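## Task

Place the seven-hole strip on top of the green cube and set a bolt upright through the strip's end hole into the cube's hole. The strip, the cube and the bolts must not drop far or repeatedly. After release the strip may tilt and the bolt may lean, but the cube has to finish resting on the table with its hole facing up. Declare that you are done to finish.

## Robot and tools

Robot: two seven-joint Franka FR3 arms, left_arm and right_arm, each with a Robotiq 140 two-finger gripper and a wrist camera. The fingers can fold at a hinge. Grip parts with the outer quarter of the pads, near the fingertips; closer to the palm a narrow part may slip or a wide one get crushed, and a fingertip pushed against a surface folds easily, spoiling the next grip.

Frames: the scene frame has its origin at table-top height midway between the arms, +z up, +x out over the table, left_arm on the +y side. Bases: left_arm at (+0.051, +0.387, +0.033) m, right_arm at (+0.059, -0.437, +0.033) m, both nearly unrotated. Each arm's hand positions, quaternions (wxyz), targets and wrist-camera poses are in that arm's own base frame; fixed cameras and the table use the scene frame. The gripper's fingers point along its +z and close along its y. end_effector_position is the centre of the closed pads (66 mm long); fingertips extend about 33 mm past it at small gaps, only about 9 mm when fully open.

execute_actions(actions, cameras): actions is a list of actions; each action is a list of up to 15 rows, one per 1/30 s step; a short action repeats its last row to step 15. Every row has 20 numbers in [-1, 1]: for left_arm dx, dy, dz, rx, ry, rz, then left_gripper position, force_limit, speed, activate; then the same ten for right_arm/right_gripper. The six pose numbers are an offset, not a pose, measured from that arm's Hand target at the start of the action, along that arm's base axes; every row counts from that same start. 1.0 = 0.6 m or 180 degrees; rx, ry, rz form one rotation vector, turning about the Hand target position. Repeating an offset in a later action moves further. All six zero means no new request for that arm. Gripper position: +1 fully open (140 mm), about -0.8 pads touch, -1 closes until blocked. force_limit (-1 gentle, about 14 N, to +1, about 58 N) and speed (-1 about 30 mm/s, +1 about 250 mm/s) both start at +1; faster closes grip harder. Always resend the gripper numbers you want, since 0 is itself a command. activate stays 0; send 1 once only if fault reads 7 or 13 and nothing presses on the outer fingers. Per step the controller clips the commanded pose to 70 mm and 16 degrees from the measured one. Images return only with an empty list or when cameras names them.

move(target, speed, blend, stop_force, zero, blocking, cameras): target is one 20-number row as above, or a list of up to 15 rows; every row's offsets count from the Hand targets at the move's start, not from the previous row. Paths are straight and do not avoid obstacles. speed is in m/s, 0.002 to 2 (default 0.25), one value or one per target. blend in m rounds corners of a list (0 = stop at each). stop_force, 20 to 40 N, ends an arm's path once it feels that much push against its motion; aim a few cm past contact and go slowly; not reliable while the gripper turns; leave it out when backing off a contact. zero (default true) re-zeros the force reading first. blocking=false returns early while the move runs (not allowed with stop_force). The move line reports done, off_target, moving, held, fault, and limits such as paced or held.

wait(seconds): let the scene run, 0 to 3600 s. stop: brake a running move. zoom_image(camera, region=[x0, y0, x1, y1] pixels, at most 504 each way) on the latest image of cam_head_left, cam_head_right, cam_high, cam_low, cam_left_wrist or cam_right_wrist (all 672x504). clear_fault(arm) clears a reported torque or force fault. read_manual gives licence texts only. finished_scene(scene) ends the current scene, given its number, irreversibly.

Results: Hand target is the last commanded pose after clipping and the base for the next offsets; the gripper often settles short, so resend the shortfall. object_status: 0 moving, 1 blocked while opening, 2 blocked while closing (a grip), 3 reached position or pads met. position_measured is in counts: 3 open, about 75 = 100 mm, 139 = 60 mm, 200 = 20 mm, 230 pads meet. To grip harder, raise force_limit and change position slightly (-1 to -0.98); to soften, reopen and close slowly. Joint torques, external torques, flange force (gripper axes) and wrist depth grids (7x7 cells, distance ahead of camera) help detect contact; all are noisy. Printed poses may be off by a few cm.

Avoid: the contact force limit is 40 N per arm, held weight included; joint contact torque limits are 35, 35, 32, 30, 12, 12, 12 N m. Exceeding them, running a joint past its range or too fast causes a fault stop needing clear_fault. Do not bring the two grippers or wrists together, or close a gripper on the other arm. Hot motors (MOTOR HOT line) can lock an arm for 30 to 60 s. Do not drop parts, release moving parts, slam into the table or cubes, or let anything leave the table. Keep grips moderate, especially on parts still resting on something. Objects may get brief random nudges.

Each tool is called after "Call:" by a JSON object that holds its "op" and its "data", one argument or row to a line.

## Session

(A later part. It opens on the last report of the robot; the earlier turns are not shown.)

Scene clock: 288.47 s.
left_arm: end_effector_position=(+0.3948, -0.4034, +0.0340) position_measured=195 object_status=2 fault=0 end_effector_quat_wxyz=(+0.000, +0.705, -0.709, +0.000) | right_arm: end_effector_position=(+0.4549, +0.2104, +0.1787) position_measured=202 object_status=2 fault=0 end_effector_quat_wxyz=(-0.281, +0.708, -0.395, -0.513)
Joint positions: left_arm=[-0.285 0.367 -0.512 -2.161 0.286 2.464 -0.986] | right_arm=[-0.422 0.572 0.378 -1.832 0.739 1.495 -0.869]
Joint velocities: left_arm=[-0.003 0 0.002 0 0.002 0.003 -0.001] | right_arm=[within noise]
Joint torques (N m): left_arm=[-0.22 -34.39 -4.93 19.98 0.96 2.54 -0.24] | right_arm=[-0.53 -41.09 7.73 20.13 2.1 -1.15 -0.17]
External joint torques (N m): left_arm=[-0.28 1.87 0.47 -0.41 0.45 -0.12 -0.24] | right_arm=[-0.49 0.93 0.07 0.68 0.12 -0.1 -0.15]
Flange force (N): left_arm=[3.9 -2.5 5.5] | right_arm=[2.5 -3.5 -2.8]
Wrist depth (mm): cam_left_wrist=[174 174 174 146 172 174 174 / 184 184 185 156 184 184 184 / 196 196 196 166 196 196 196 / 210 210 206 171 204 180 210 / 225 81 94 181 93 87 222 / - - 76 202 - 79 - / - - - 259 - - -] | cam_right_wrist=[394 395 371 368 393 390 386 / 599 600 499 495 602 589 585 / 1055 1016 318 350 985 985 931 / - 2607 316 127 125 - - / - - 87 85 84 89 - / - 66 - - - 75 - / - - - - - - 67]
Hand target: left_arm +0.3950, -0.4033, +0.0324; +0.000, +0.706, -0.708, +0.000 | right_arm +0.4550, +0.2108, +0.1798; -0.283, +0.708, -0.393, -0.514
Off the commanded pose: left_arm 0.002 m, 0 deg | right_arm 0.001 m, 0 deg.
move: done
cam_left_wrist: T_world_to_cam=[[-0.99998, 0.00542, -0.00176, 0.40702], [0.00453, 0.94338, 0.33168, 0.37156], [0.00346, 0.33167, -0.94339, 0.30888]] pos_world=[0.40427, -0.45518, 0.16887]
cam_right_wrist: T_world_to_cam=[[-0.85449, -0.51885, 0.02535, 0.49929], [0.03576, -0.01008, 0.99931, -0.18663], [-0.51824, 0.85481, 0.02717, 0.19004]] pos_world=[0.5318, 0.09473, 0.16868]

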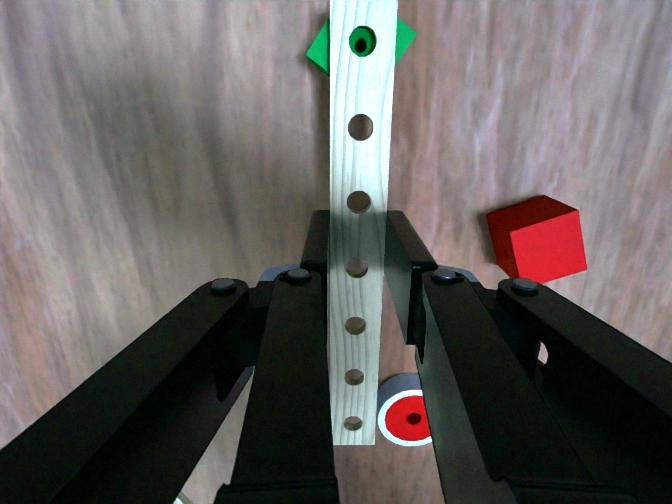

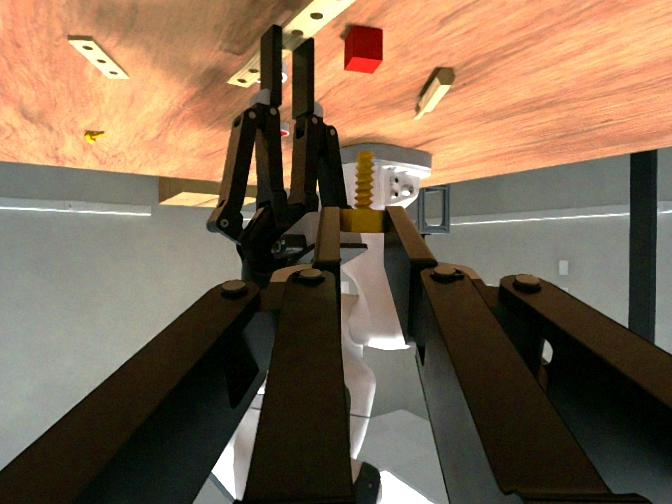

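Call:
{"op": "move", "data": {
  "target": [0,0,0,0,0,0,-1,-0.5,-1,0,-0.0617,0.1187,-0.175,0,0,0,-1,-0.5,-1,0],
  "speed": 0.12,
  "cameras": ["cam_left_wrist","cam_right_wrist"]
}}

Scene clock: 304.20 s.
left_arm: end_effector_position=(+0.3949, -0.4035, +0.0339) position_measured=195 object_status=2 fault=0 end_effector_quat_wxyz=(-0.001, +0.705, -0.709, +0.000) | right_arm: end_effector_position=(+0.4169, +0.2809, +0.0750) position_measured=202 object_status=2 fault=0 end_effector_quat_wxyz=(-0.281, +0.707, -0.394, -0.516)
Joint positions: left_arm=[-0.286 0.367 -0.511 -2.161 0.286 2.465 -0.987] | right_arm=[-0.319 0.706 0.398 -1.946 0.783 1.744 -0.977]
Joint velocities: left_arm=[within noise] | right_arm=[0 0 -0.002 -0.001 -0.001 0.002 -0.006]
Joint torques (N m): left_arm=[-0.76 -34.84 -4.76 19.94 0.75 2.54 -0.17] | right_arm=[-0.37 -41.35 9.83 16.65 1.53 -0.92 -0.13]
External joint torques (N m): left_arm=[-0.73 1.55 0.73 -0.51 0.23 -0.13 -0.17] | right_arm=[-0.49 0.41 0.32 0.55 0.32 0.33 -0.1]
Flange force (N): left_arm=[3.5 -1.7 5.0] | right_arm=[1.4 -1.9 -0.1]
Wrist depth (mm): cam_left_wrist=[174 173 174 146 172 174 174 / 184 184 184 155 184 184 184 / 196 196 196 166 196 196 196 / 209 209 207 171 204 180 209 / 225 81 93 181 93 87 222 / - - 76 199 - 79 - / - - - 259 - - -] | cam_right_wrist=[201 202 203 185 201 199 197 / 309 309 279 232 303 304 297 / 648 652 447 269 523 621 602 / 2841 3035 238 142 125 2994 2877 / 3357 - 86 86 84 89 - / - 66 - - - 75 - / - - - - - - 67]
Hand target: left_arm +0.3950, -0.4033, +0.0324; +0.000, +0.706, -0.708, +0.000 | right_arm +0.4179, +0.2820, +0.0748; -0.283, +0.708, -0.393, -0.514
Off the commanded pose: left_arm 0.002 m, 0 deg | right_arm 0.001 m, 0 deg.
move: done
cam_left_wrist: T_world_to_cam=[[-0.99998, 0.00543, -0.00239, 0.40714], [0.00433, 0.94344, 0.3315, 0.3718], [0.00406, 0.33149, -0.94345, 0.3086]] pos_world=[0.40427, -0.45528, 0.16887]
cam_right_wrist: T_world_to_cam=[[-0.85308, -0.52105, 0.02753, 0.50597], [0.03989, -0.01253, 0.99913, -0.08188], [-0.52025, 0.85343, 0.03147, 0.11377]] pos_world=[0.49409, 0.16552, 0.0643]

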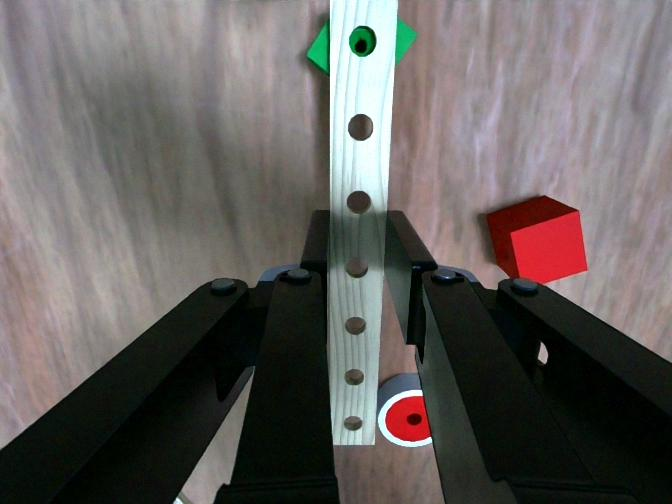

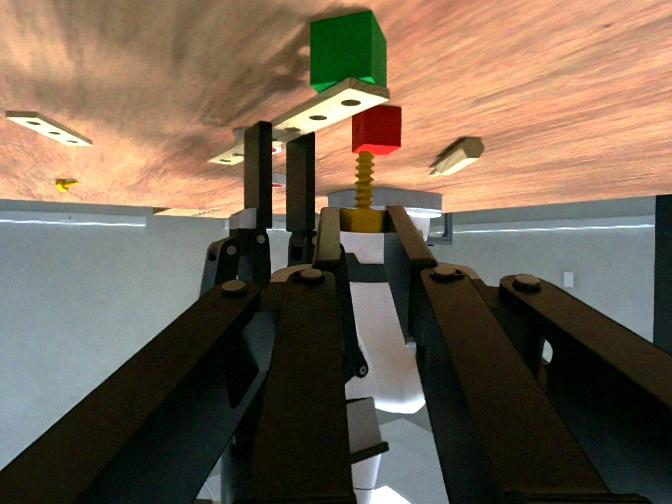

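Call:
{"op": "zoom_image", "data": {
  "camera": "cam_right_wrist",
  "region": [280, 0, 440, 240]
}}

Scaled by 2.100 from the camera's image (finer frame: 960x720).

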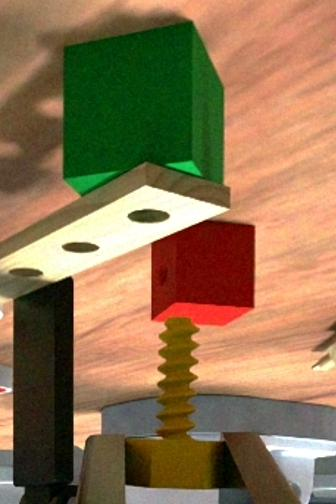

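Call:
{"op": "move", "data": {
  "target": [0,0,0,0,0,0,-1,-0.5,-1,0,-0.0212,0.0495,-0.03,0,0,0,-1,-0.5,-1,0],
  "speed": 0.06,
  "cameras": ["cam_left_wrist","cam_right_wrist"]
}}

Call:
{"op": "zoom_image", "data": {
  "camera": "cam_right_wrist",
  "region": [280, 0, 440, 240]
}}

Call:
{"op": "zoom_image", "data": {
  "camera": "cam_left_wrist",
  "region": [280, 0, 420, 140]
}}

Scene clock: 329.57 s.
left_arm: end_effector_position=(+0.3949, -0.4035, +0.0339) position_measured=195 object_status=2 fault=0 end_effector_quat_wxyz=(-0.001, +0.705, -0.709, +0.000) | right_arm: end_effector_position=(+0.4051, +0.3103, +0.0573) position_measured=202 object_status=2 fault=0 end_effector_quat_wxyz=(-0.281, +0.707, -0.394, -0.515)
Joint positions: left_arm=[-0.286 0.367 -0.511 -2.161 0.286 2.465 -0.987] | right_arm=[-0.283 0.732 0.418 -1.971 0.815 1.815 -0.995]
Joint velocities: left_arm=[within noise] | right_arm=[0 -0.001 -0.001 0 0.002 0.005 -0.004]
Joint torques (N m): left_arm=[-0.75 -34.83 -4.81 19.86 0.76 2.54 -0.15] | right_arm=[-0.32 -40.92 10.37 15.93 1.33 -0.88 -0.25]
External joint torques (N m): left_arm=[-0.69 1.59 0.71 -0.58 0.24 -0.13 -0.15] | right_arm=[-0.21 0.37 0.45 0.58 0.3 0.38 -0.22]
Flange force (N): left_arm=[3.3 -1.6 5.1] | right_arm=[1.5 -2.0 0.5]
Wrist depth (mm): cam_left_wrist=[174 174 174 100 172 174 174 / 184 184 184 155 184 184 184 / 196 196 196 166 196 196 196 / 210 210 207 171 203 180 209 / 225 81 93 181 93 87 221 / - - 76 198 - 79 - / - - - 258 - - -] | cam_right_wrist=[169 169 169 154 167 166 164 / 258 259 259 173 255 253 249 / 548 547 296 243 432 512 497 / 2607 - 210 143 125 2841 - / - - 87 86 84 89 - / - 66 - 248 - 75 - / - - - - - - 67]
Hand target: left_arm +0.3950, -0.4033, +0.0324; +0.000, +0.706, -0.708, +0.000 | right_arm +0.4052, +0.3117, +0.0568; -0.283, +0.708, -0.393, -0.514
Off the commanded pose: left_arm 0.002 m, 0 deg | right_arm 0.001 m, 0 deg.
move: done
cam_left_wrist: T_world_to_cam=[[-0.99998, 0.00543, -0.00239, 0.40714], [0.00433, 0.94341, 0.33159, 0.37177], [0.00406, 0.33158, -0.94342, 0.30863]] pos_world=[0.40427, -0.45528, 0.16887]
cam_right_wrist: T_world_to_cam=[[-0.85342, -0.5206, 0.02554, 0.51175], [0.03803, -0.01333, 0.99919, -0.0624], [-0.51983, 0.8537, 0.03117, 0.08289]] pos_world=[0.4822, 0.19482, 0.04669]

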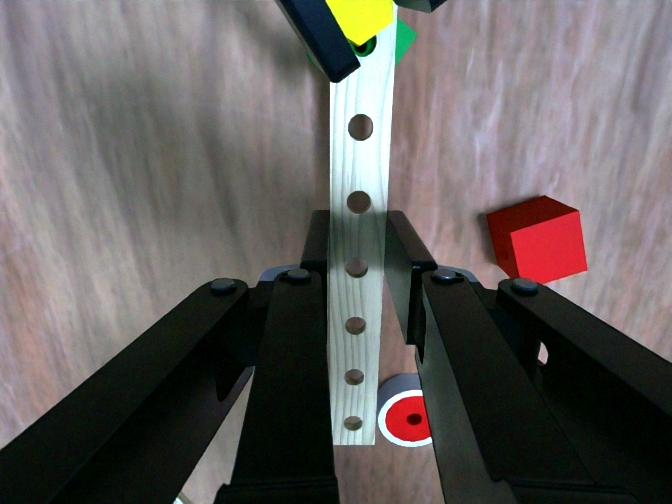

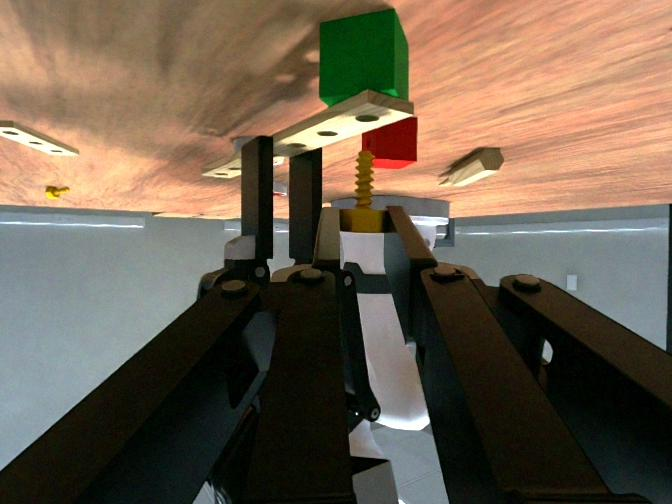

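Scaled by 2.100 from the camera's image (finer frame: 960x720).

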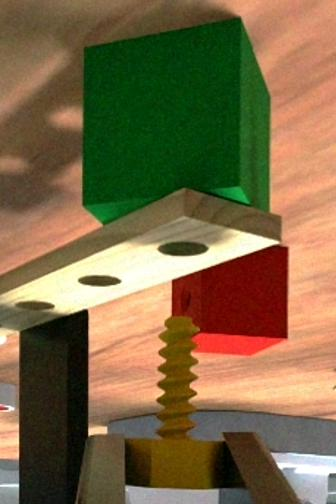

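Scaled by 3.600 from the camera's image (finer frame: 960x720).

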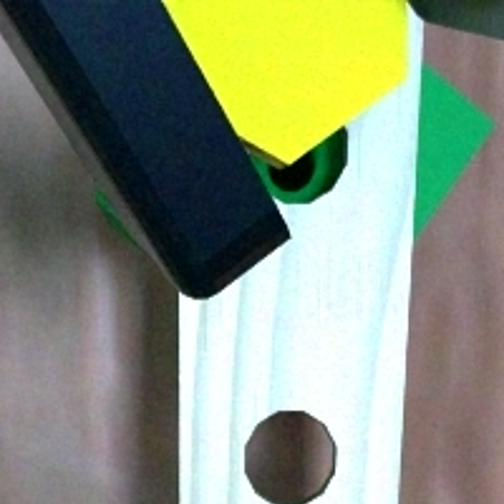

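Call:
{"op": "move", "data": {
  "target": [0,0,0,0,0,0,-1,-0.5,-1,0,-0.0052,0.0047,-0.008,0,0,0,-1,-0.5,-1,0],
  "speed": 0.03,
  "cameras": ["cam_left_wrist","cam_right_wrist"]
}}

Call:
{"op": "zoom_image", "data": {
  "camera": "cam_right_wrist",
  "region": [300, 0, 440, 240]
}}

Call:
{"op": "zoom_image", "data": {
  "camera": "cam_left_wrist",
  "region": [280, 0, 420, 140]
}}

Scene clock: 359.07 s.
left_arm: end_effector_position=(+0.3949, -0.4035, +0.0339) position_measured=195 object_status=2 fault=0 end_effector_quat_wxyz=(-0.001, +0.705, -0.709, +0.000) | right_arm: end_effector_position=(+0.4023, +0.3129, +0.0525) position_measured=202 object_status=2 fault=0 end_effector_quat_wxyz=(-0.282, +0.707, -0.394, -0.515)
Joint positions: left_arm=[-0.286 0.367 -0.511 -2.161 0.286 2.465 -0.987] | right_arm=[-0.28 0.74 0.42 -1.977 0.818 1.827 -1.002]
Joint velocities: left_arm=[within noise] | right_arm=[0.001 0 0.001 0 -0.001 0.003 -0.006]
Joint torques (N m): left_arm=[-0.77 -34.87 -4.8 19.92 0.74 2.54 -0.18] | right_arm=[-0.37 -40.85 10.63 15.56 1.29 -0.89 -0.12]
External joint torques (N m): left_arm=[-0.62 1.56 0.81 -0.56 0.22 -0.14 -0.18] | right_arm=[-0.19 0.48 0.63 0.34 0.31 0.37 -0.09]
Flange force (N): left_arm=[3.2 -1.7 5.0] | right_arm=[1.2 -1.6 1.0]
Wrist depth (mm): cam_left_wrist=[174 174 174 93 174 174 174 / 184 184 184 155 184 185 184 / 196 196 196 166 196 196 196 / 210 210 207 171 204 180 209 / 226 81 93 181 93 87 222 / - - 76 199 - 79 - / - - - 259 - - -] | cam_right_wrist=[160 160 160 149 149 157 156 / 245 245 243 156 219 239 236 / 523 519 224 237 404 486 475 / 2547 - 208 142 126 - 2770 / - - 87 85 84 89 2770 / - 66 - 245 - 75 - / - - - - - - 67]
Hand target: left_arm +0.3950, -0.4033, +0.0324; +0.000, +0.706, -0.708, +0.000 | right_arm +0.4021, +0.3145, +0.0520; -0.283, +0.708, -0.393, -0.514
Off the commanded pose: left_arm 0.002 m, 0 deg | right_arm 0.002 m, 0 deg.
move: done
cam_left_wrist: T_world_to_cam=[[-0.99998, 0.00543, -0.00239, 0.40714], [0.00433, 0.94341, 0.33159, 0.37177], [0.00406, 0.33158, -0.94342, 0.30863]] pos_world=[0.40427, -0.45528, 0.16887]
cam_right_wrist: T_world_to_cam=[[-0.85384, -0.5199, 0.02553, 0.51076], [0.03796, -0.01328, 0.99919, -0.05753], [-0.51914, 0.85412, 0.03107, 0.07898]] pos_world=[0.4793, 0.19733, 0.04199]

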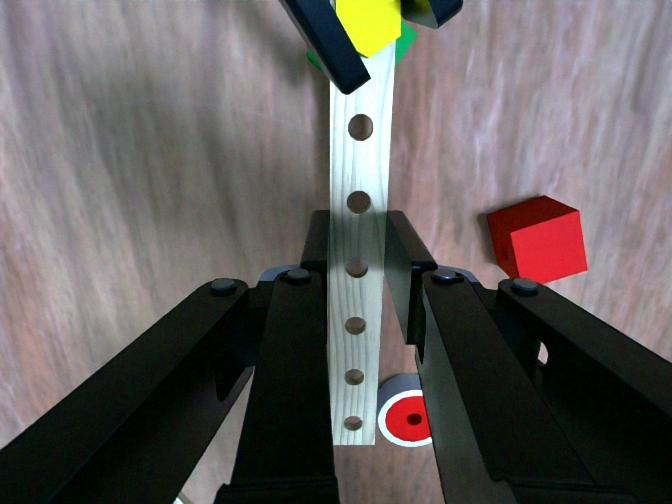

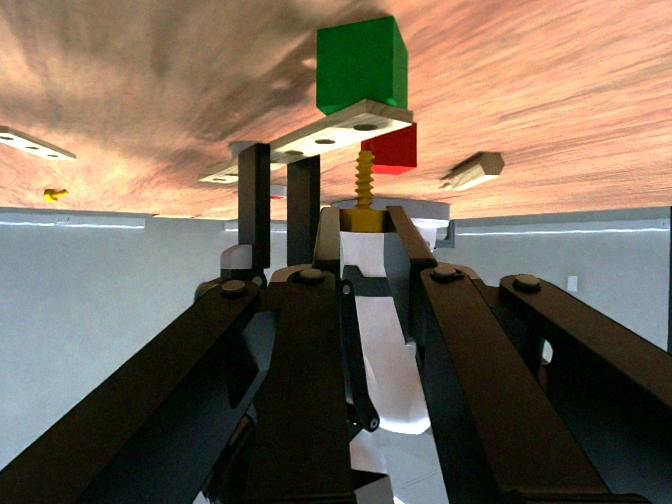

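Scaled by 2.100 from the camera's image (finer frame: 960x720).

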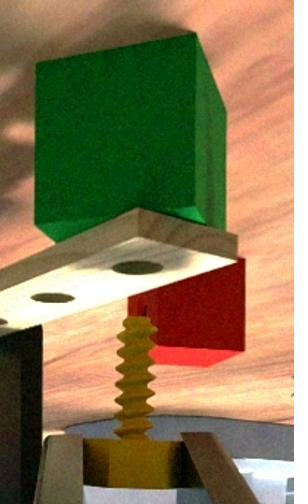

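Scaled by 3.600 from the camera's image (finer frame: 960x720).

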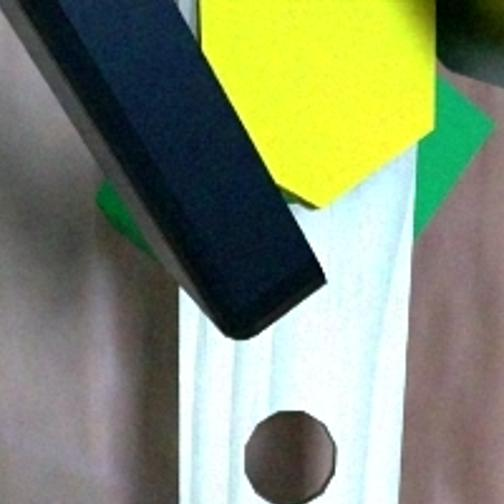

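Call:
{"op": "move", "data": {
  "target": [0,0,0,0,0,0,-1,-0.5,-1,0,-0.0035,-0.0022,0,0.0101,-0.0166,0,-1,-0.5,-1,0],
  "speed": 0.03,
  "cameras": ["cam_left_wrist","cam_right_wrist"]
}}

Call:
{"op": "zoom_image", "data": {
  "camera": "cam_right_wrist",
  "region": [300, 0, 440, 240]
}}

Call:
{"op": "zoom_image", "data": {
  "camera": "cam_left_wrist",
  "region": [280, 0, 420, 140]
}}

Scene clock: 383.13 s.
left_arm: end_effector_position=(+0.3949, -0.4035, +0.0339) position_measured=195 object_status=2 fault=0 end_effector_quat_wxyz=(-0.001, +0.705, -0.709, +0.000) | right_arm: end_effector_position=(+0.3987, +0.3130, +0.0515) position_measured=202 object_status=2 fault=0 end_effector_quat_wxyz=(-0.302, +0.715, -0.378, -0.504)
Joint positions: left_arm=[-0.286 0.367 -0.511 -2.161 0.286 2.465 -0.987] | right_arm=[-0.302 0.733 0.438 -2.006 0.827 1.85 -1.071]
Joint velocities: left_arm=[within noise] | right_arm=[0.002 0.001 0 0 0 0 -0.007]
Joint torques (N m): left_arm=[-0.81 -34.93 -4.79 19.92 0.75 2.55 -0.17] | right_arm=[-0.7 -41.55 10.78 15.07 1.2 -0.9 -0.19]
External joint torques (N m): left_arm=[-0.71 1.45 0.76 -0.5 0.23 -0.12 -0.17] | right_arm=[-0.59 -0.77 0.48 0 0.26 0.37 -0.16]
Flange force (N): left_arm=[3.3 -1.6 4.9] | right_arm=[-2.5 2.2 0.8]
Wrist depth (mm): cam_left_wrist=[174 174 173 91 172 174 174 / 185 184 184 156 184 184 184 / 196 196 196 166 196 196 196 / 209 210 207 171 204 180 209 / 225 81 93 181 93 87 222 / - - 76 199 - 79 - / - - - 259 - - -] | cam_right_wrist=[173 168 163 149 151 148 144 / 278 267 251 155 226 221 211 / 562 605 219 232 410 407 381 / 2994 2841 210 142 148 2915 2238 / - 76 86 86 84 89 - / - 66 - - - 75 - / - - - - - - 67]
Hand target: left_arm +0.3950, -0.4033, +0.0324; +0.000, +0.706, -0.708, +0.000 | right_arm +0.4000, +0.3132, +0.0520; -0.305, +0.716, -0.377, -0.502
Off the commanded pose: left_arm 0.002 m, 0 deg | right_arm 0.001 m, 0 deg.
move: done
cam_left_wrist: T_world_to_cam=[[-0.99998, 0.00543, -0.00239, 0.40714], [0.00433, 0.94341, 0.33159, 0.37177], [0.00406, 0.33158, -0.94342, 0.30863]] pos_world=[0.40427, -0.45528, 0.16887]
cam_right_wrist: T_world_to_cam=[[-0.85253, -0.52163, -0.03309, 0.51085], [-0.0109, -0.04554, 0.9989, -0.02674], [-0.52256, 0.85196, 0.03313, 0.07897]] pos_world=[0.47649, 0.19798, 0.041]

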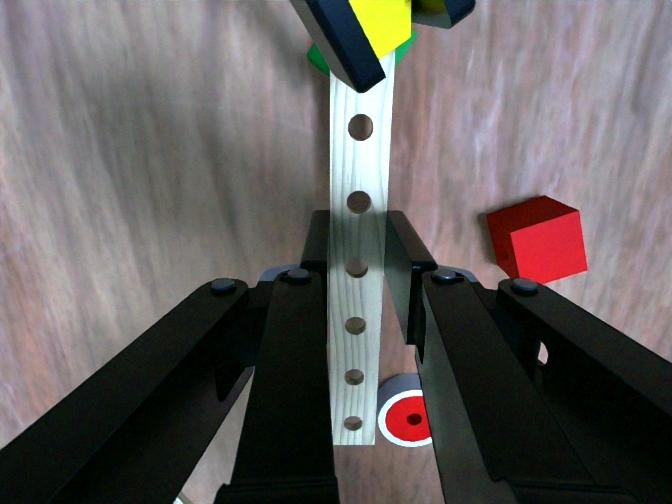

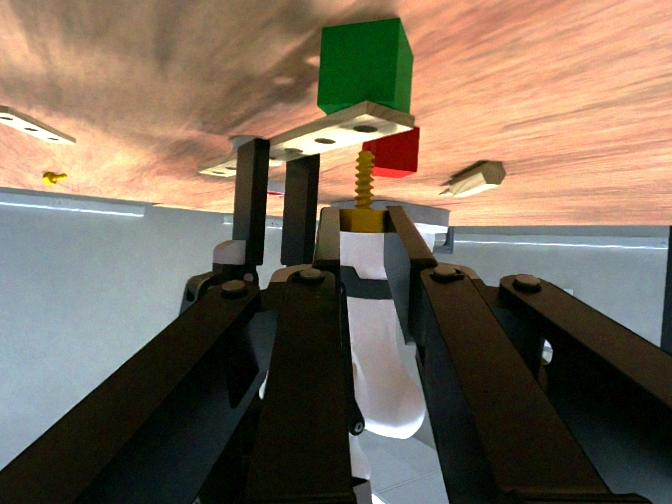

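Scaled by 2.100 from the camera's image (finer frame: 960x720).

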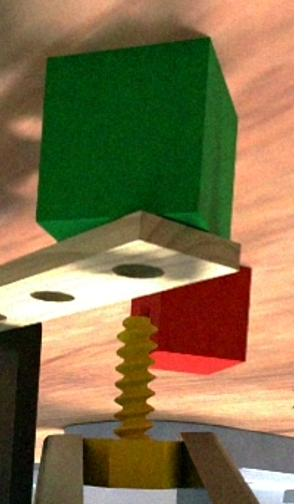

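Scaled by 3.600 from the camera's image (finer frame: 960x720).

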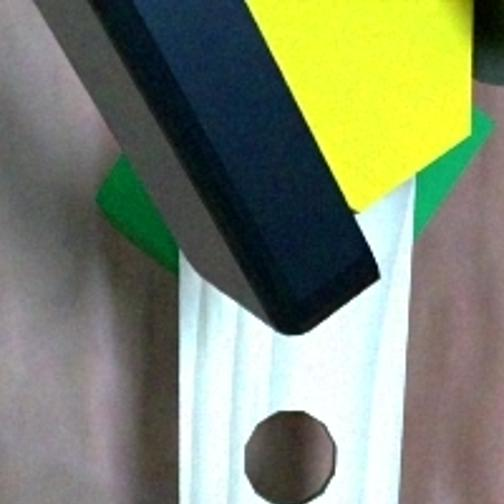

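Call:
{"op": "zoom_image", "data": {
  "camera": "cam_right_wrist",
  "region": [310, 100, 410, 240]
}}

Call:
{"op": "zoom_image", "data": {
  "camera": "cam_right_wrist",
  "region": [310, 10, 420, 140]
}}

Scaled by 3.600 from the camera's image (finer frame: 960x720).

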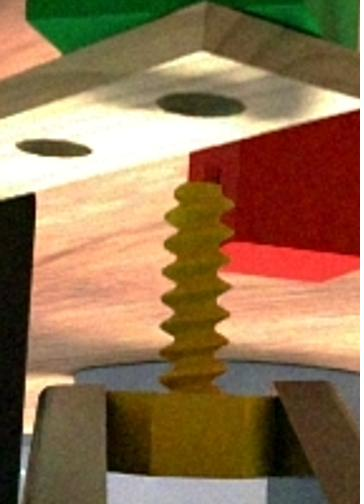

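Scaled by 3.877 from the camera's image (finer frame: 960x720).

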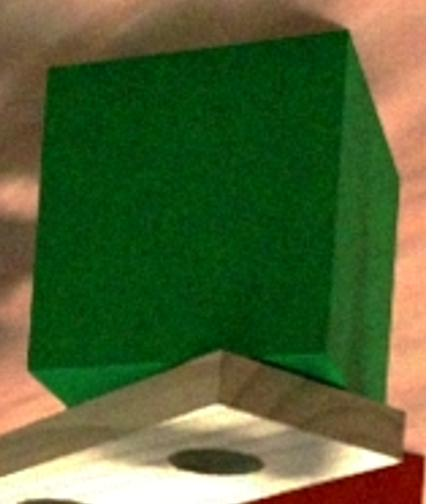

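Call:
{"op": "move", "data": {
  "target": [0,0,0,0,0,0,-1,-0.5,-1,0,0.0022,-0.0025,-0.01,0,0,0,-1,-0.5,-1,0],
  "speed": 0.03,
  "cameras": ["cam_left_wrist","cam_right_wrist"]
}}

Call:
{"op": "zoom_image", "data": {
  "camera": "cam_right_wrist",
  "region": [310, 100, 410, 240]
}}

Call:
{"op": "zoom_image", "data": {
  "camera": "cam_left_wrist",
  "region": [280, 0, 420, 140]
}}

Scene clock: 414.40 s.
left_arm: end_effector_position=(+0.3949, -0.4035, +0.0339) position_measured=195 object_status=2 fault=0 end_effector_quat_wxyz=(-0.001, +0.705, -0.709, +0.000) | right_arm: end_effector_position=(+0.4003, +0.3127, +0.0477) position_measured=202 object_status=2 fault=0 end_effector_quat_wxyz=(-0.304, +0.714, -0.378, -0.504)
Joint positions: left_arm=[-0.286 0.367 -0.511 -2.161 0.286 2.465 -0.987] | right_arm=[-0.302 0.745 0.436 -1.998 0.826 1.852 -1.075]
Joint velocities: left_arm=[within noise] | right_arm=[0 0 -0.001 0.003 0 0 -0.005]
Joint torques (N m): left_arm=[-0.79 -34.77 -4.77 19.93 0.75 2.56 -0.16] | right_arm=[-0.32 -40.25 10.27 15.8 0.58 -0.88 -0.17]
External joint torques (N m): left_arm=[-0.73 1.6 0.74 -0.52 0.23 -0.12 -0.16] | right_arm=[-0.16 0.47 -0.04 1.04 -0.33 0.41 -0.14]
Flange force (N): left_arm=[3.6 -1.8 5.1] | right_arm=[3.5 -3.6 -0.9]
Wrist depth (mm): cam_left_wrist=[174 174 174 92 172 174 174 / 184 185 184 155 184 184 184 / 197 196 196 166 196 196 196 / 210 210 207 171 204 180 209 / 225 81 93 181 93 87 221 / - - 76 199 - 79 - / - - - 259 - - -] | cam_right_wrist=[165 161 156 147 145 141 137 / 268 256 243 154 200 210 200 / 610 602 224 225 373 394 367 / - 2805 206 127 150 3121 800 / - 76 87 86 84 89 - / - 66 - - - 75 - / - - - - - - 67]
Hand target: left_arm +0.3950, -0.4033, +0.0324; +0.000, +0.706, -0.708, +0.000 | right_arm +0.4013, +0.3117, +0.0460; -0.305, +0.716, -0.377, -0.502
Off the commanded pose: left_arm 0.002 m, 0 deg | right_arm 0.002 m, 0 deg.
move: done
cam_left_wrist: T_world_to_cam=[[-0.99998, 0.00543, -0.00239, 0.40714], [0.00433, 0.94341, 0.33159, 0.37177], [0.00406, 0.33158, -0.94342, 0.30863]] pos_world=[0.40427, -0.45528, 0.16887]
cam_right_wrist: T_world_to_cam=[[-0.854, -0.51908, -0.03519, 0.51185], [-0.01143, -0.0489, 0.99874, -0.02163], [-0.52014, 0.85333, 0.03583, 0.07867]] pos_world=[0.47779, 0.1975, 0.0368]

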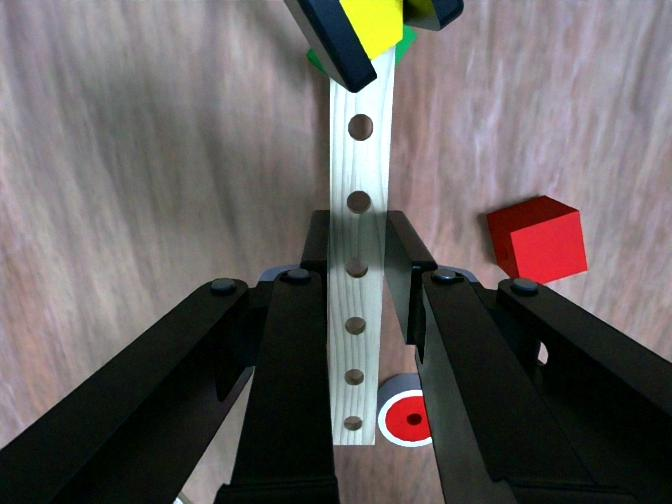

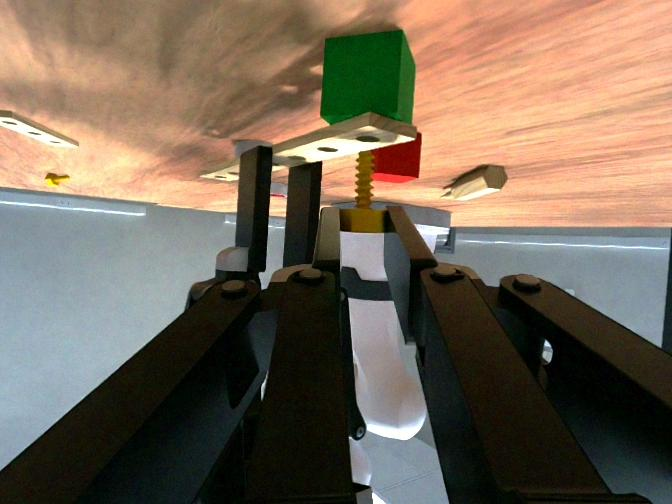

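Scaled by 3.600 from the camera's image (finer frame: 960x720).

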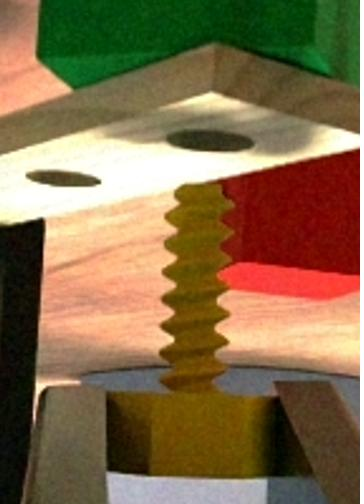

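Scaled by 3.600 from the camera's image (finer frame: 960x720).

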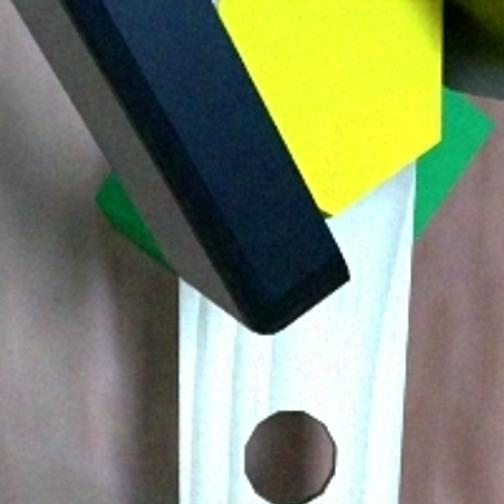

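Call:
{"op": "move", "data": {
  "target": [0,0,0,0,0,0,-1,-0.5,-1,0,-0.0020,-0.0018,-0.008,0,0,0,-1,-0.5,-1,0],
  "speed": 0.03,
  "cameras": ["cam_left_wrist","cam_right_wrist"]
}}

Call:
{"op": "zoom_image", "data": {
  "camera": "cam_right_wrist",
  "region": [310, 100, 410, 240]
}}

Call:
{"op": "zoom_image", "data": {
  "camera": "cam_left_wrist",
  "region": [280, 0, 420, 140]
}}

Scene clock: 421.53 s.
left_arm: end_effector_position=(+0.3949, -0.4035, +0.0339) position_measured=195 object_status=2 fault=0 end_effector_quat_wxyz=(-0.001, +0.705, -0.709, +0.000) | right_arm: end_effector_position=(+0.3993, +0.3116, +0.0429) position_measured=202 object_status=2 fault=0 end_effector_quat_wxyz=(-0.304, +0.714, -0.379, -0.504)
Joint positions: left_arm=[-0.286 0.367 -0.511 -2.161 0.286 2.465 -0.987] | right_arm=[-0.302 0.755 0.433 -1.997 0.824 1.857 -1.081]
Joint velocities: left_arm=[within noise] | right_arm=[-0.001 0.001 0 -0.001 0.001 0.003 -0.006]
Joint torques (N m): left_arm=[-0.73 -34.8 -4.79 19.81 0.75 2.56 -0.14] | right_arm=[-0.29 -40.38 10.42 15.51 0.58 -0.96 -0.2]
External joint torques (N m): left_arm=[-0.65 1.58 0.74 -0.6 0.23 -0.11 -0.14] | right_arm=[-0.11 0.52 0.04 0.86 -0.31 0.33 -0.17]
Flange force (N): left_arm=[3.1 -1.6 5.0] | right_arm=[3.3 -3.1 -0.6]
Wrist depth (mm): cam_left_wrist=[174 174 174 112 174 174 174 / 184 185 184 155 184 184 184 / 196 196 196 166 196 196 196 / 209 209 207 171 204 180 210 / 225 81 93 181 93 87 222 / - - 76 199 - 79 - / - - - 259 - - -] | cam_right_wrist=[155 151 148 144 140 133 129 / 252 242 228 152 187 199 191 / 615 565 288 219 379 364 347 / - - 206 142 149 883 729 / - - 86 86 84 89 - / - 66 - - - 75 - / - - - - - - 67]
Hand target: left_arm +0.3950, -0.4033, +0.0324; +0.000, +0.706, -0.708, +0.000 | right_arm +0.4001, +0.3106, +0.0412; -0.305, +0.716, -0.377, -0.502
Off the commanded pose: left_arm 0.002 m, 0 deg | right_arm 0.002 m, 0 deg.
move: done
cam_left_wrist: T_world_to_cam=[[-0.99998, 0.00543, -0.00239, 0.40714], [0.00433, 0.94341, 0.33159, 0.37177], [0.00406, 0.33158, -0.94342, 0.30863]] pos_world=[0.40427, -0.45528, 0.16887]
cam_right_wrist: T_world_to_cam=[[-0.85427, -0.51867, -0.03469, 0.51015], [-0.01092, -0.04881, 0.99875, -0.01718], [-0.51971, 0.85358, 0.03603, 0.07903]] pos_world=[0.47669, 0.1963, 0.032]

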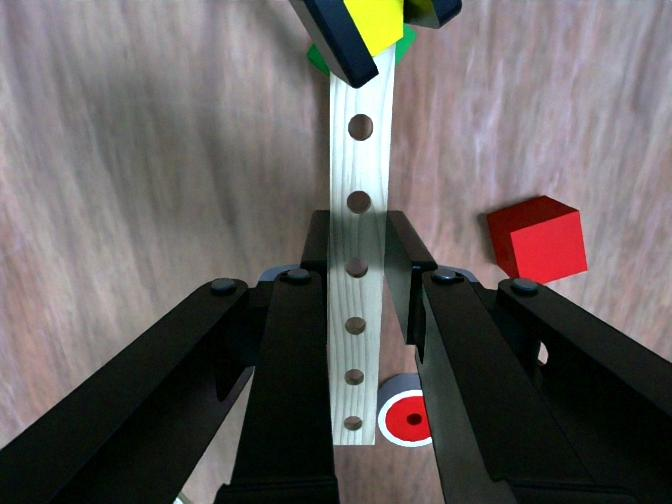

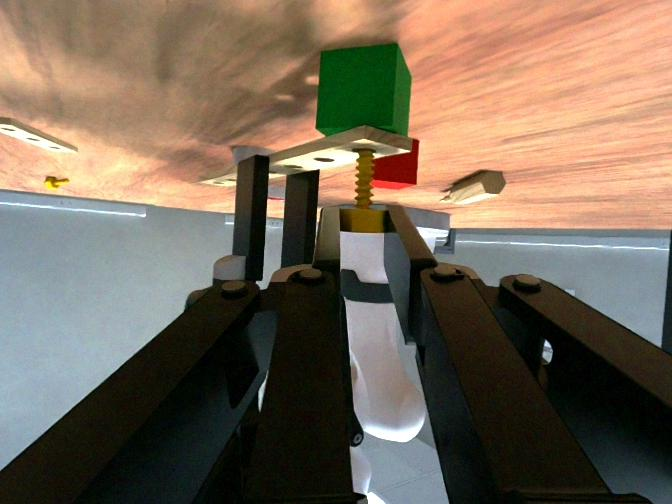

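Scaled by 3.600 from the camera's image (finer frame: 960x720).

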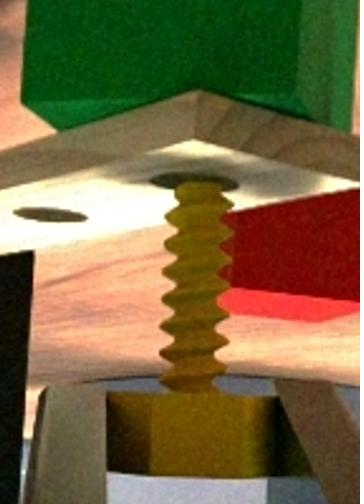

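Scaled by 3.600 from the camera's image (finer frame: 960x720).

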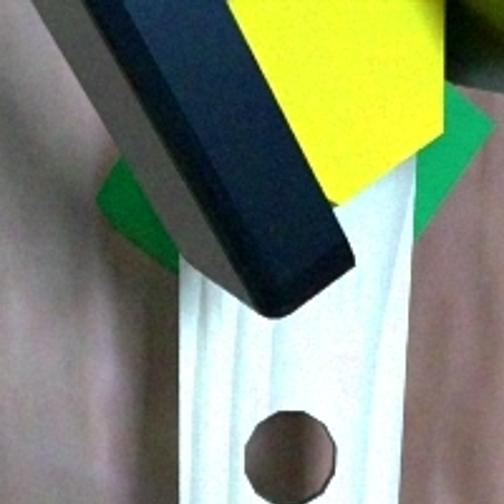

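Call:
{"op": "move", "data": {
  "target": [0,0,0,0,0,0,-1,-0.5,-1,0,0.0004,0.0003,-0.0065,0,0,0,-1,-0.5,-1,0],
  "speed": 0.02,
  "cameras": ["cam_left_wrist","cam_right_wrist"]
}}

Call:
{"op": "zoom_image", "data": {
  "camera": "cam_right_wrist",
  "region": [310, 100, 410, 240]
}}

Call:
{"op": "zoom_image", "data": {
  "camera": "cam_left_wrist",
  "region": [280, 0, 420, 140]
}}

Scene clock: 426.77 s.
left_arm: end_effector_position=(+0.3950, -0.4035, +0.0339) position_measured=195 object_status=2 fault=0 end_effector_quat_wxyz=(-0.001, +0.705, -0.709, +0.000) | right_arm: end_effector_position=(+0.3995, +0.3125, +0.0416) position_measured=202 object_status=2 fault=0 end_effector_quat_wxyz=(-0.305, +0.714, -0.377, -0.505)
Joint positions: left_arm=[-0.286 0.367 -0.511 -2.161 0.286 2.465 -0.987] | right_arm=[-0.3 0.762 0.433 -1.992 0.823 1.856 -1.084]
Joint torques (N m): left_arm=[-0.79 -34.55 -4.83 19.88 0.73 2.92 -0.15] | right_arm=[0 -39.1 8.95 15.11 0.24 0.43 -0.24]
External joint torques (N m): left_arm=[-0.75 1.99 0.69 -0.67 0.21 0.22 -0.15] | right_arm=[0.2 2.17 -1.54 0.36 -0.66 1.73 -0.21]
Flange force (N): left_arm=[3.5 -1.6 6.5] | right_arm=[8.9 -3.7 1.7]
Wrist depth (mm): cam_left_wrist=[174 174 174 112 172 174 174 / 184 184 184 155 184 184 184 / 197 196 196 166 196 196 196 / 210 210 206 171 204 180 210 / 225 81 93 181 93 87 221 / - - 76 199 - 79 - / - - - 259 - - -] | cam_right_wrist=[153 149 145 141 136 130 127 / 250 240 226 152 186 194 187 / 600 543 287 200 342 350 342 / - - 205 142 125 890 775 / - - 87 85 84 89 - / - 66 - - - 75 - / - - - - - - 67]
Hand target: left_arm +0.3950, -0.4033, +0.0324; +0.000, +0.706, -0.708, +0.000 | right_arm +0.4004, +0.3108, +0.0373; -0.305, +0.716, -0.377, -0.502
Off the commanded pose: left_arm 0.002 m, 0 deg | right_arm 0.005 m, 1 deg.
move: off_target (right_arm)
cam_left_wrist: T_world_to_cam=[[-0.99998, 0.00524, -0.00246, 0.40716], [0.00413, 0.94341, 0.33159, 0.37185], [0.00406, 0.33158, -0.94342, 0.30863]] pos_world=[0.40437, -0.45528, 0.16887]
cam_right_wrist: T_world_to_cam=[[-0.85346, -0.51985, -0.03682, 0.51091], [-0.01095, -0.05276, 0.99855, -0.01452], [-0.52104, 0.85262, 0.03933, 0.07909]] pos_world=[0.47709, 0.1974, 0.0302]

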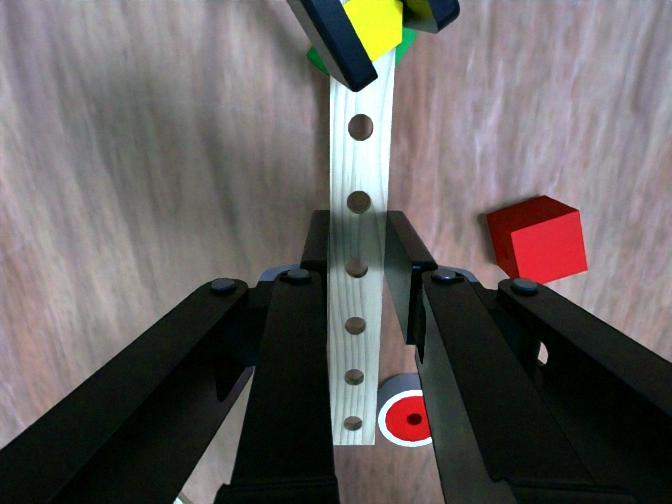

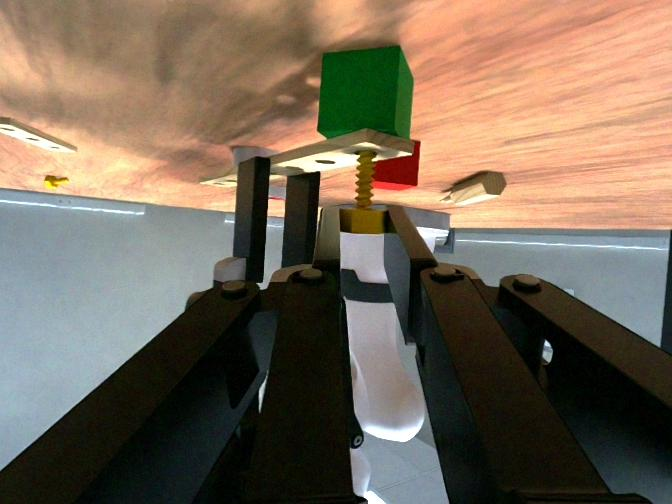

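Scaled by 3.600 from the camera's image (finer frame: 960x720).

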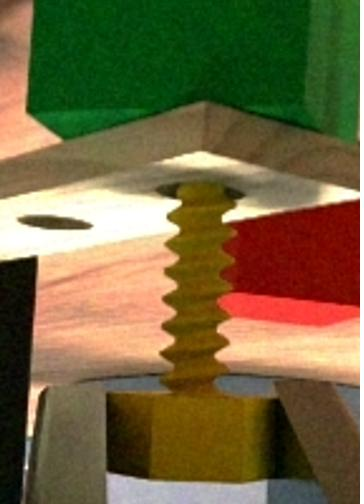

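Scaled by 3.600 from the camera's image (finer frame: 960x720).

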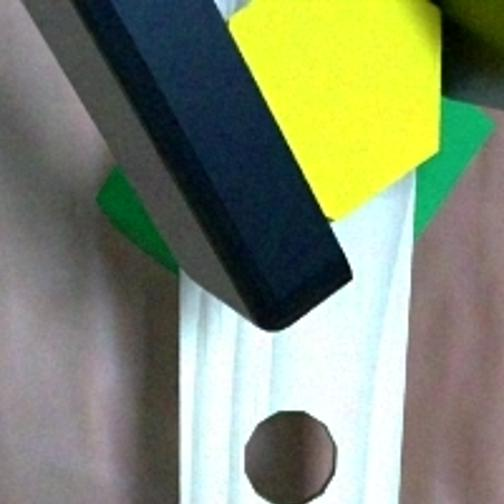

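Call:
{"op": "move", "data": {
  "target": [
    [0,0,0,0,0,0,-1,-0.5,-1,0,0,0,0.013,0,0,0,-1,-0.5,-1,0],
    [0,0,0,0,0,0,-1,-0.5,-1,0,0.0005,-0.0003,0.009,0.0119,0.0072,0,-1,-0.5,-1,0]
  ],
  "speed": 0.03,
  "cameras": ["cam_left_wrist","cam_right_wrist"]
}}

Call:
{"op": "zoom_image", "data": {
  "camera": "cam_right_wrist",
  "region": [310, 100, 410, 240]
}}

Call:
{"op": "zoom_image", "data": {
  "camera": "cam_left_wrist",
  "region": [280, 0, 420, 140]
}}

Scene clock: 443.70 s.
left_arm: end_effector_position=(+0.3950, -0.4036, +0.0339) position_measured=195 object_status=2 fault=0 end_effector_quat_wxyz=(-0.001, +0.705, -0.709, +0.000) | right_arm: end_effector_position=(+0.4012, +0.3109, +0.0420) position_measured=202 object_status=2 fault=0 end_effector_quat_wxyz=(-0.312, +0.704, -0.374, -0.516)
Joint positions: left_arm=[-0.286 0.367 -0.511 -2.161 0.286 2.465 -0.987] | right_arm=[-0.312 0.791 0.433 -1.971 0.823 1.831 -1.088]
Joint velocities: left_arm=[within noise] | right_arm=[0 0 -0.001 0.001 0.002 -0.004 -0.002]
Joint torques (N m): left_arm=[-0.78 -34.84 -4.83 19.87 0.72 2.5 -0.16] | right_arm=[-0.7 -40.89 11.01 15.54 0.59 -1.51 -0.05]
External joint torques (N m): left_arm=[-0.7 1.59 0.72 -0.59 0.2 -0.17 -0.16] | right_arm=[-0.58 0.41 0.18 1.28 -0.32 -0.09 -0.01]
Flange force (N): left_arm=[3.3 -1.6 4.9] | right_arm=[3.2 -4.2 -2.5]
Wrist depth (mm): cam_left_wrist=[174 174 174 112 172 174 174 / 184 185 184 156 184 184 184 / 197 197 196 166 196 196 196 / 210 210 207 171 204 180 209 / 225 81 93 181 93 87 221 / - - 76 198 - 79 - / - - - 260 - - -] | cam_right_wrist=[154 150 146 142 136 130 126 / 265 250 237 152 191 204 192 / 637 686 225 220 376 415 381 / 2130 3887 210 143 125 2382 2638 / - - 87 86 84 89 - / - 66 - - - 75 - / - - - - - - 67]
Hand target: left_arm +0.3950, -0.4033, +0.0324; +0.000, +0.706, -0.708, +0.000 | right_arm +0.4007, +0.3106, +0.0427; -0.314, +0.705, -0.371, -0.517
Off the commanded pose: left_arm 0.002 m, 0 deg | right_arm 0.001 m, 0 deg.
move: done
cam_left_wrist: T_world_to_cam=[[-0.99998, 0.00537, -0.00252, 0.40723], [0.00423, 0.94349, 0.33138, 0.37188], [0.00416, 0.33137, -0.94349, 0.30851]] pos_world=[0.40437, -0.45528, 0.16887]
cam_right_wrist: T_world_to_cam=[[-0.85642, -0.51505, -0.03557, 0.51119], [0.0068, -0.08014, 0.99676, -0.01359], [-0.51623, 0.85341, 0.07213, 0.07782]] pos_world=[0.47806, 0.19579, 0.02612]

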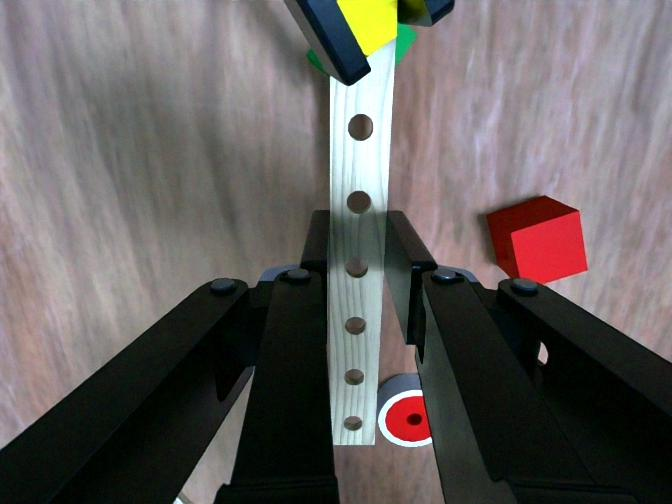

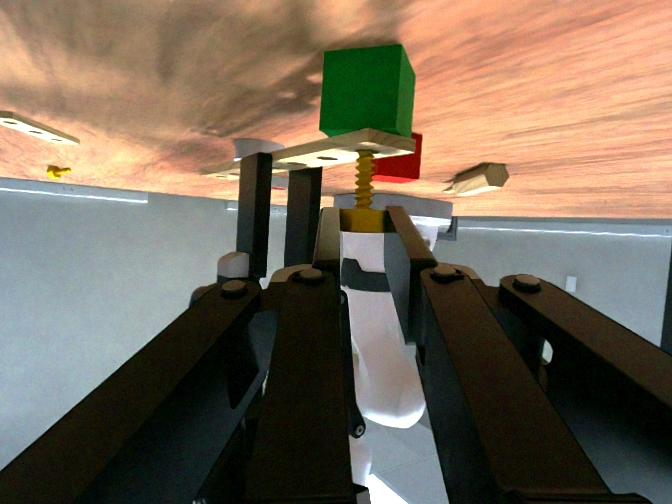

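Scaled by 3.600 from the camera's image (finer frame: 960x720).

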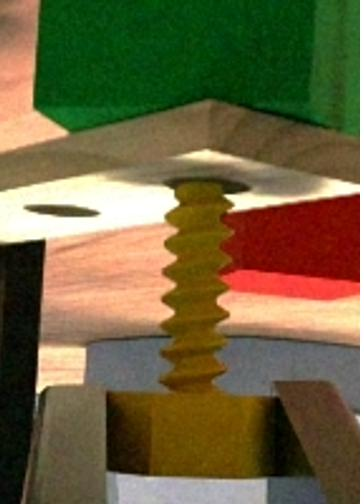

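Scaled by 3.600 from the camera's image (finer frame: 960x720).

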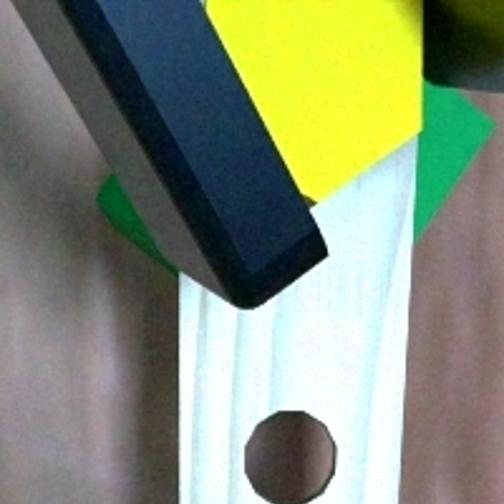

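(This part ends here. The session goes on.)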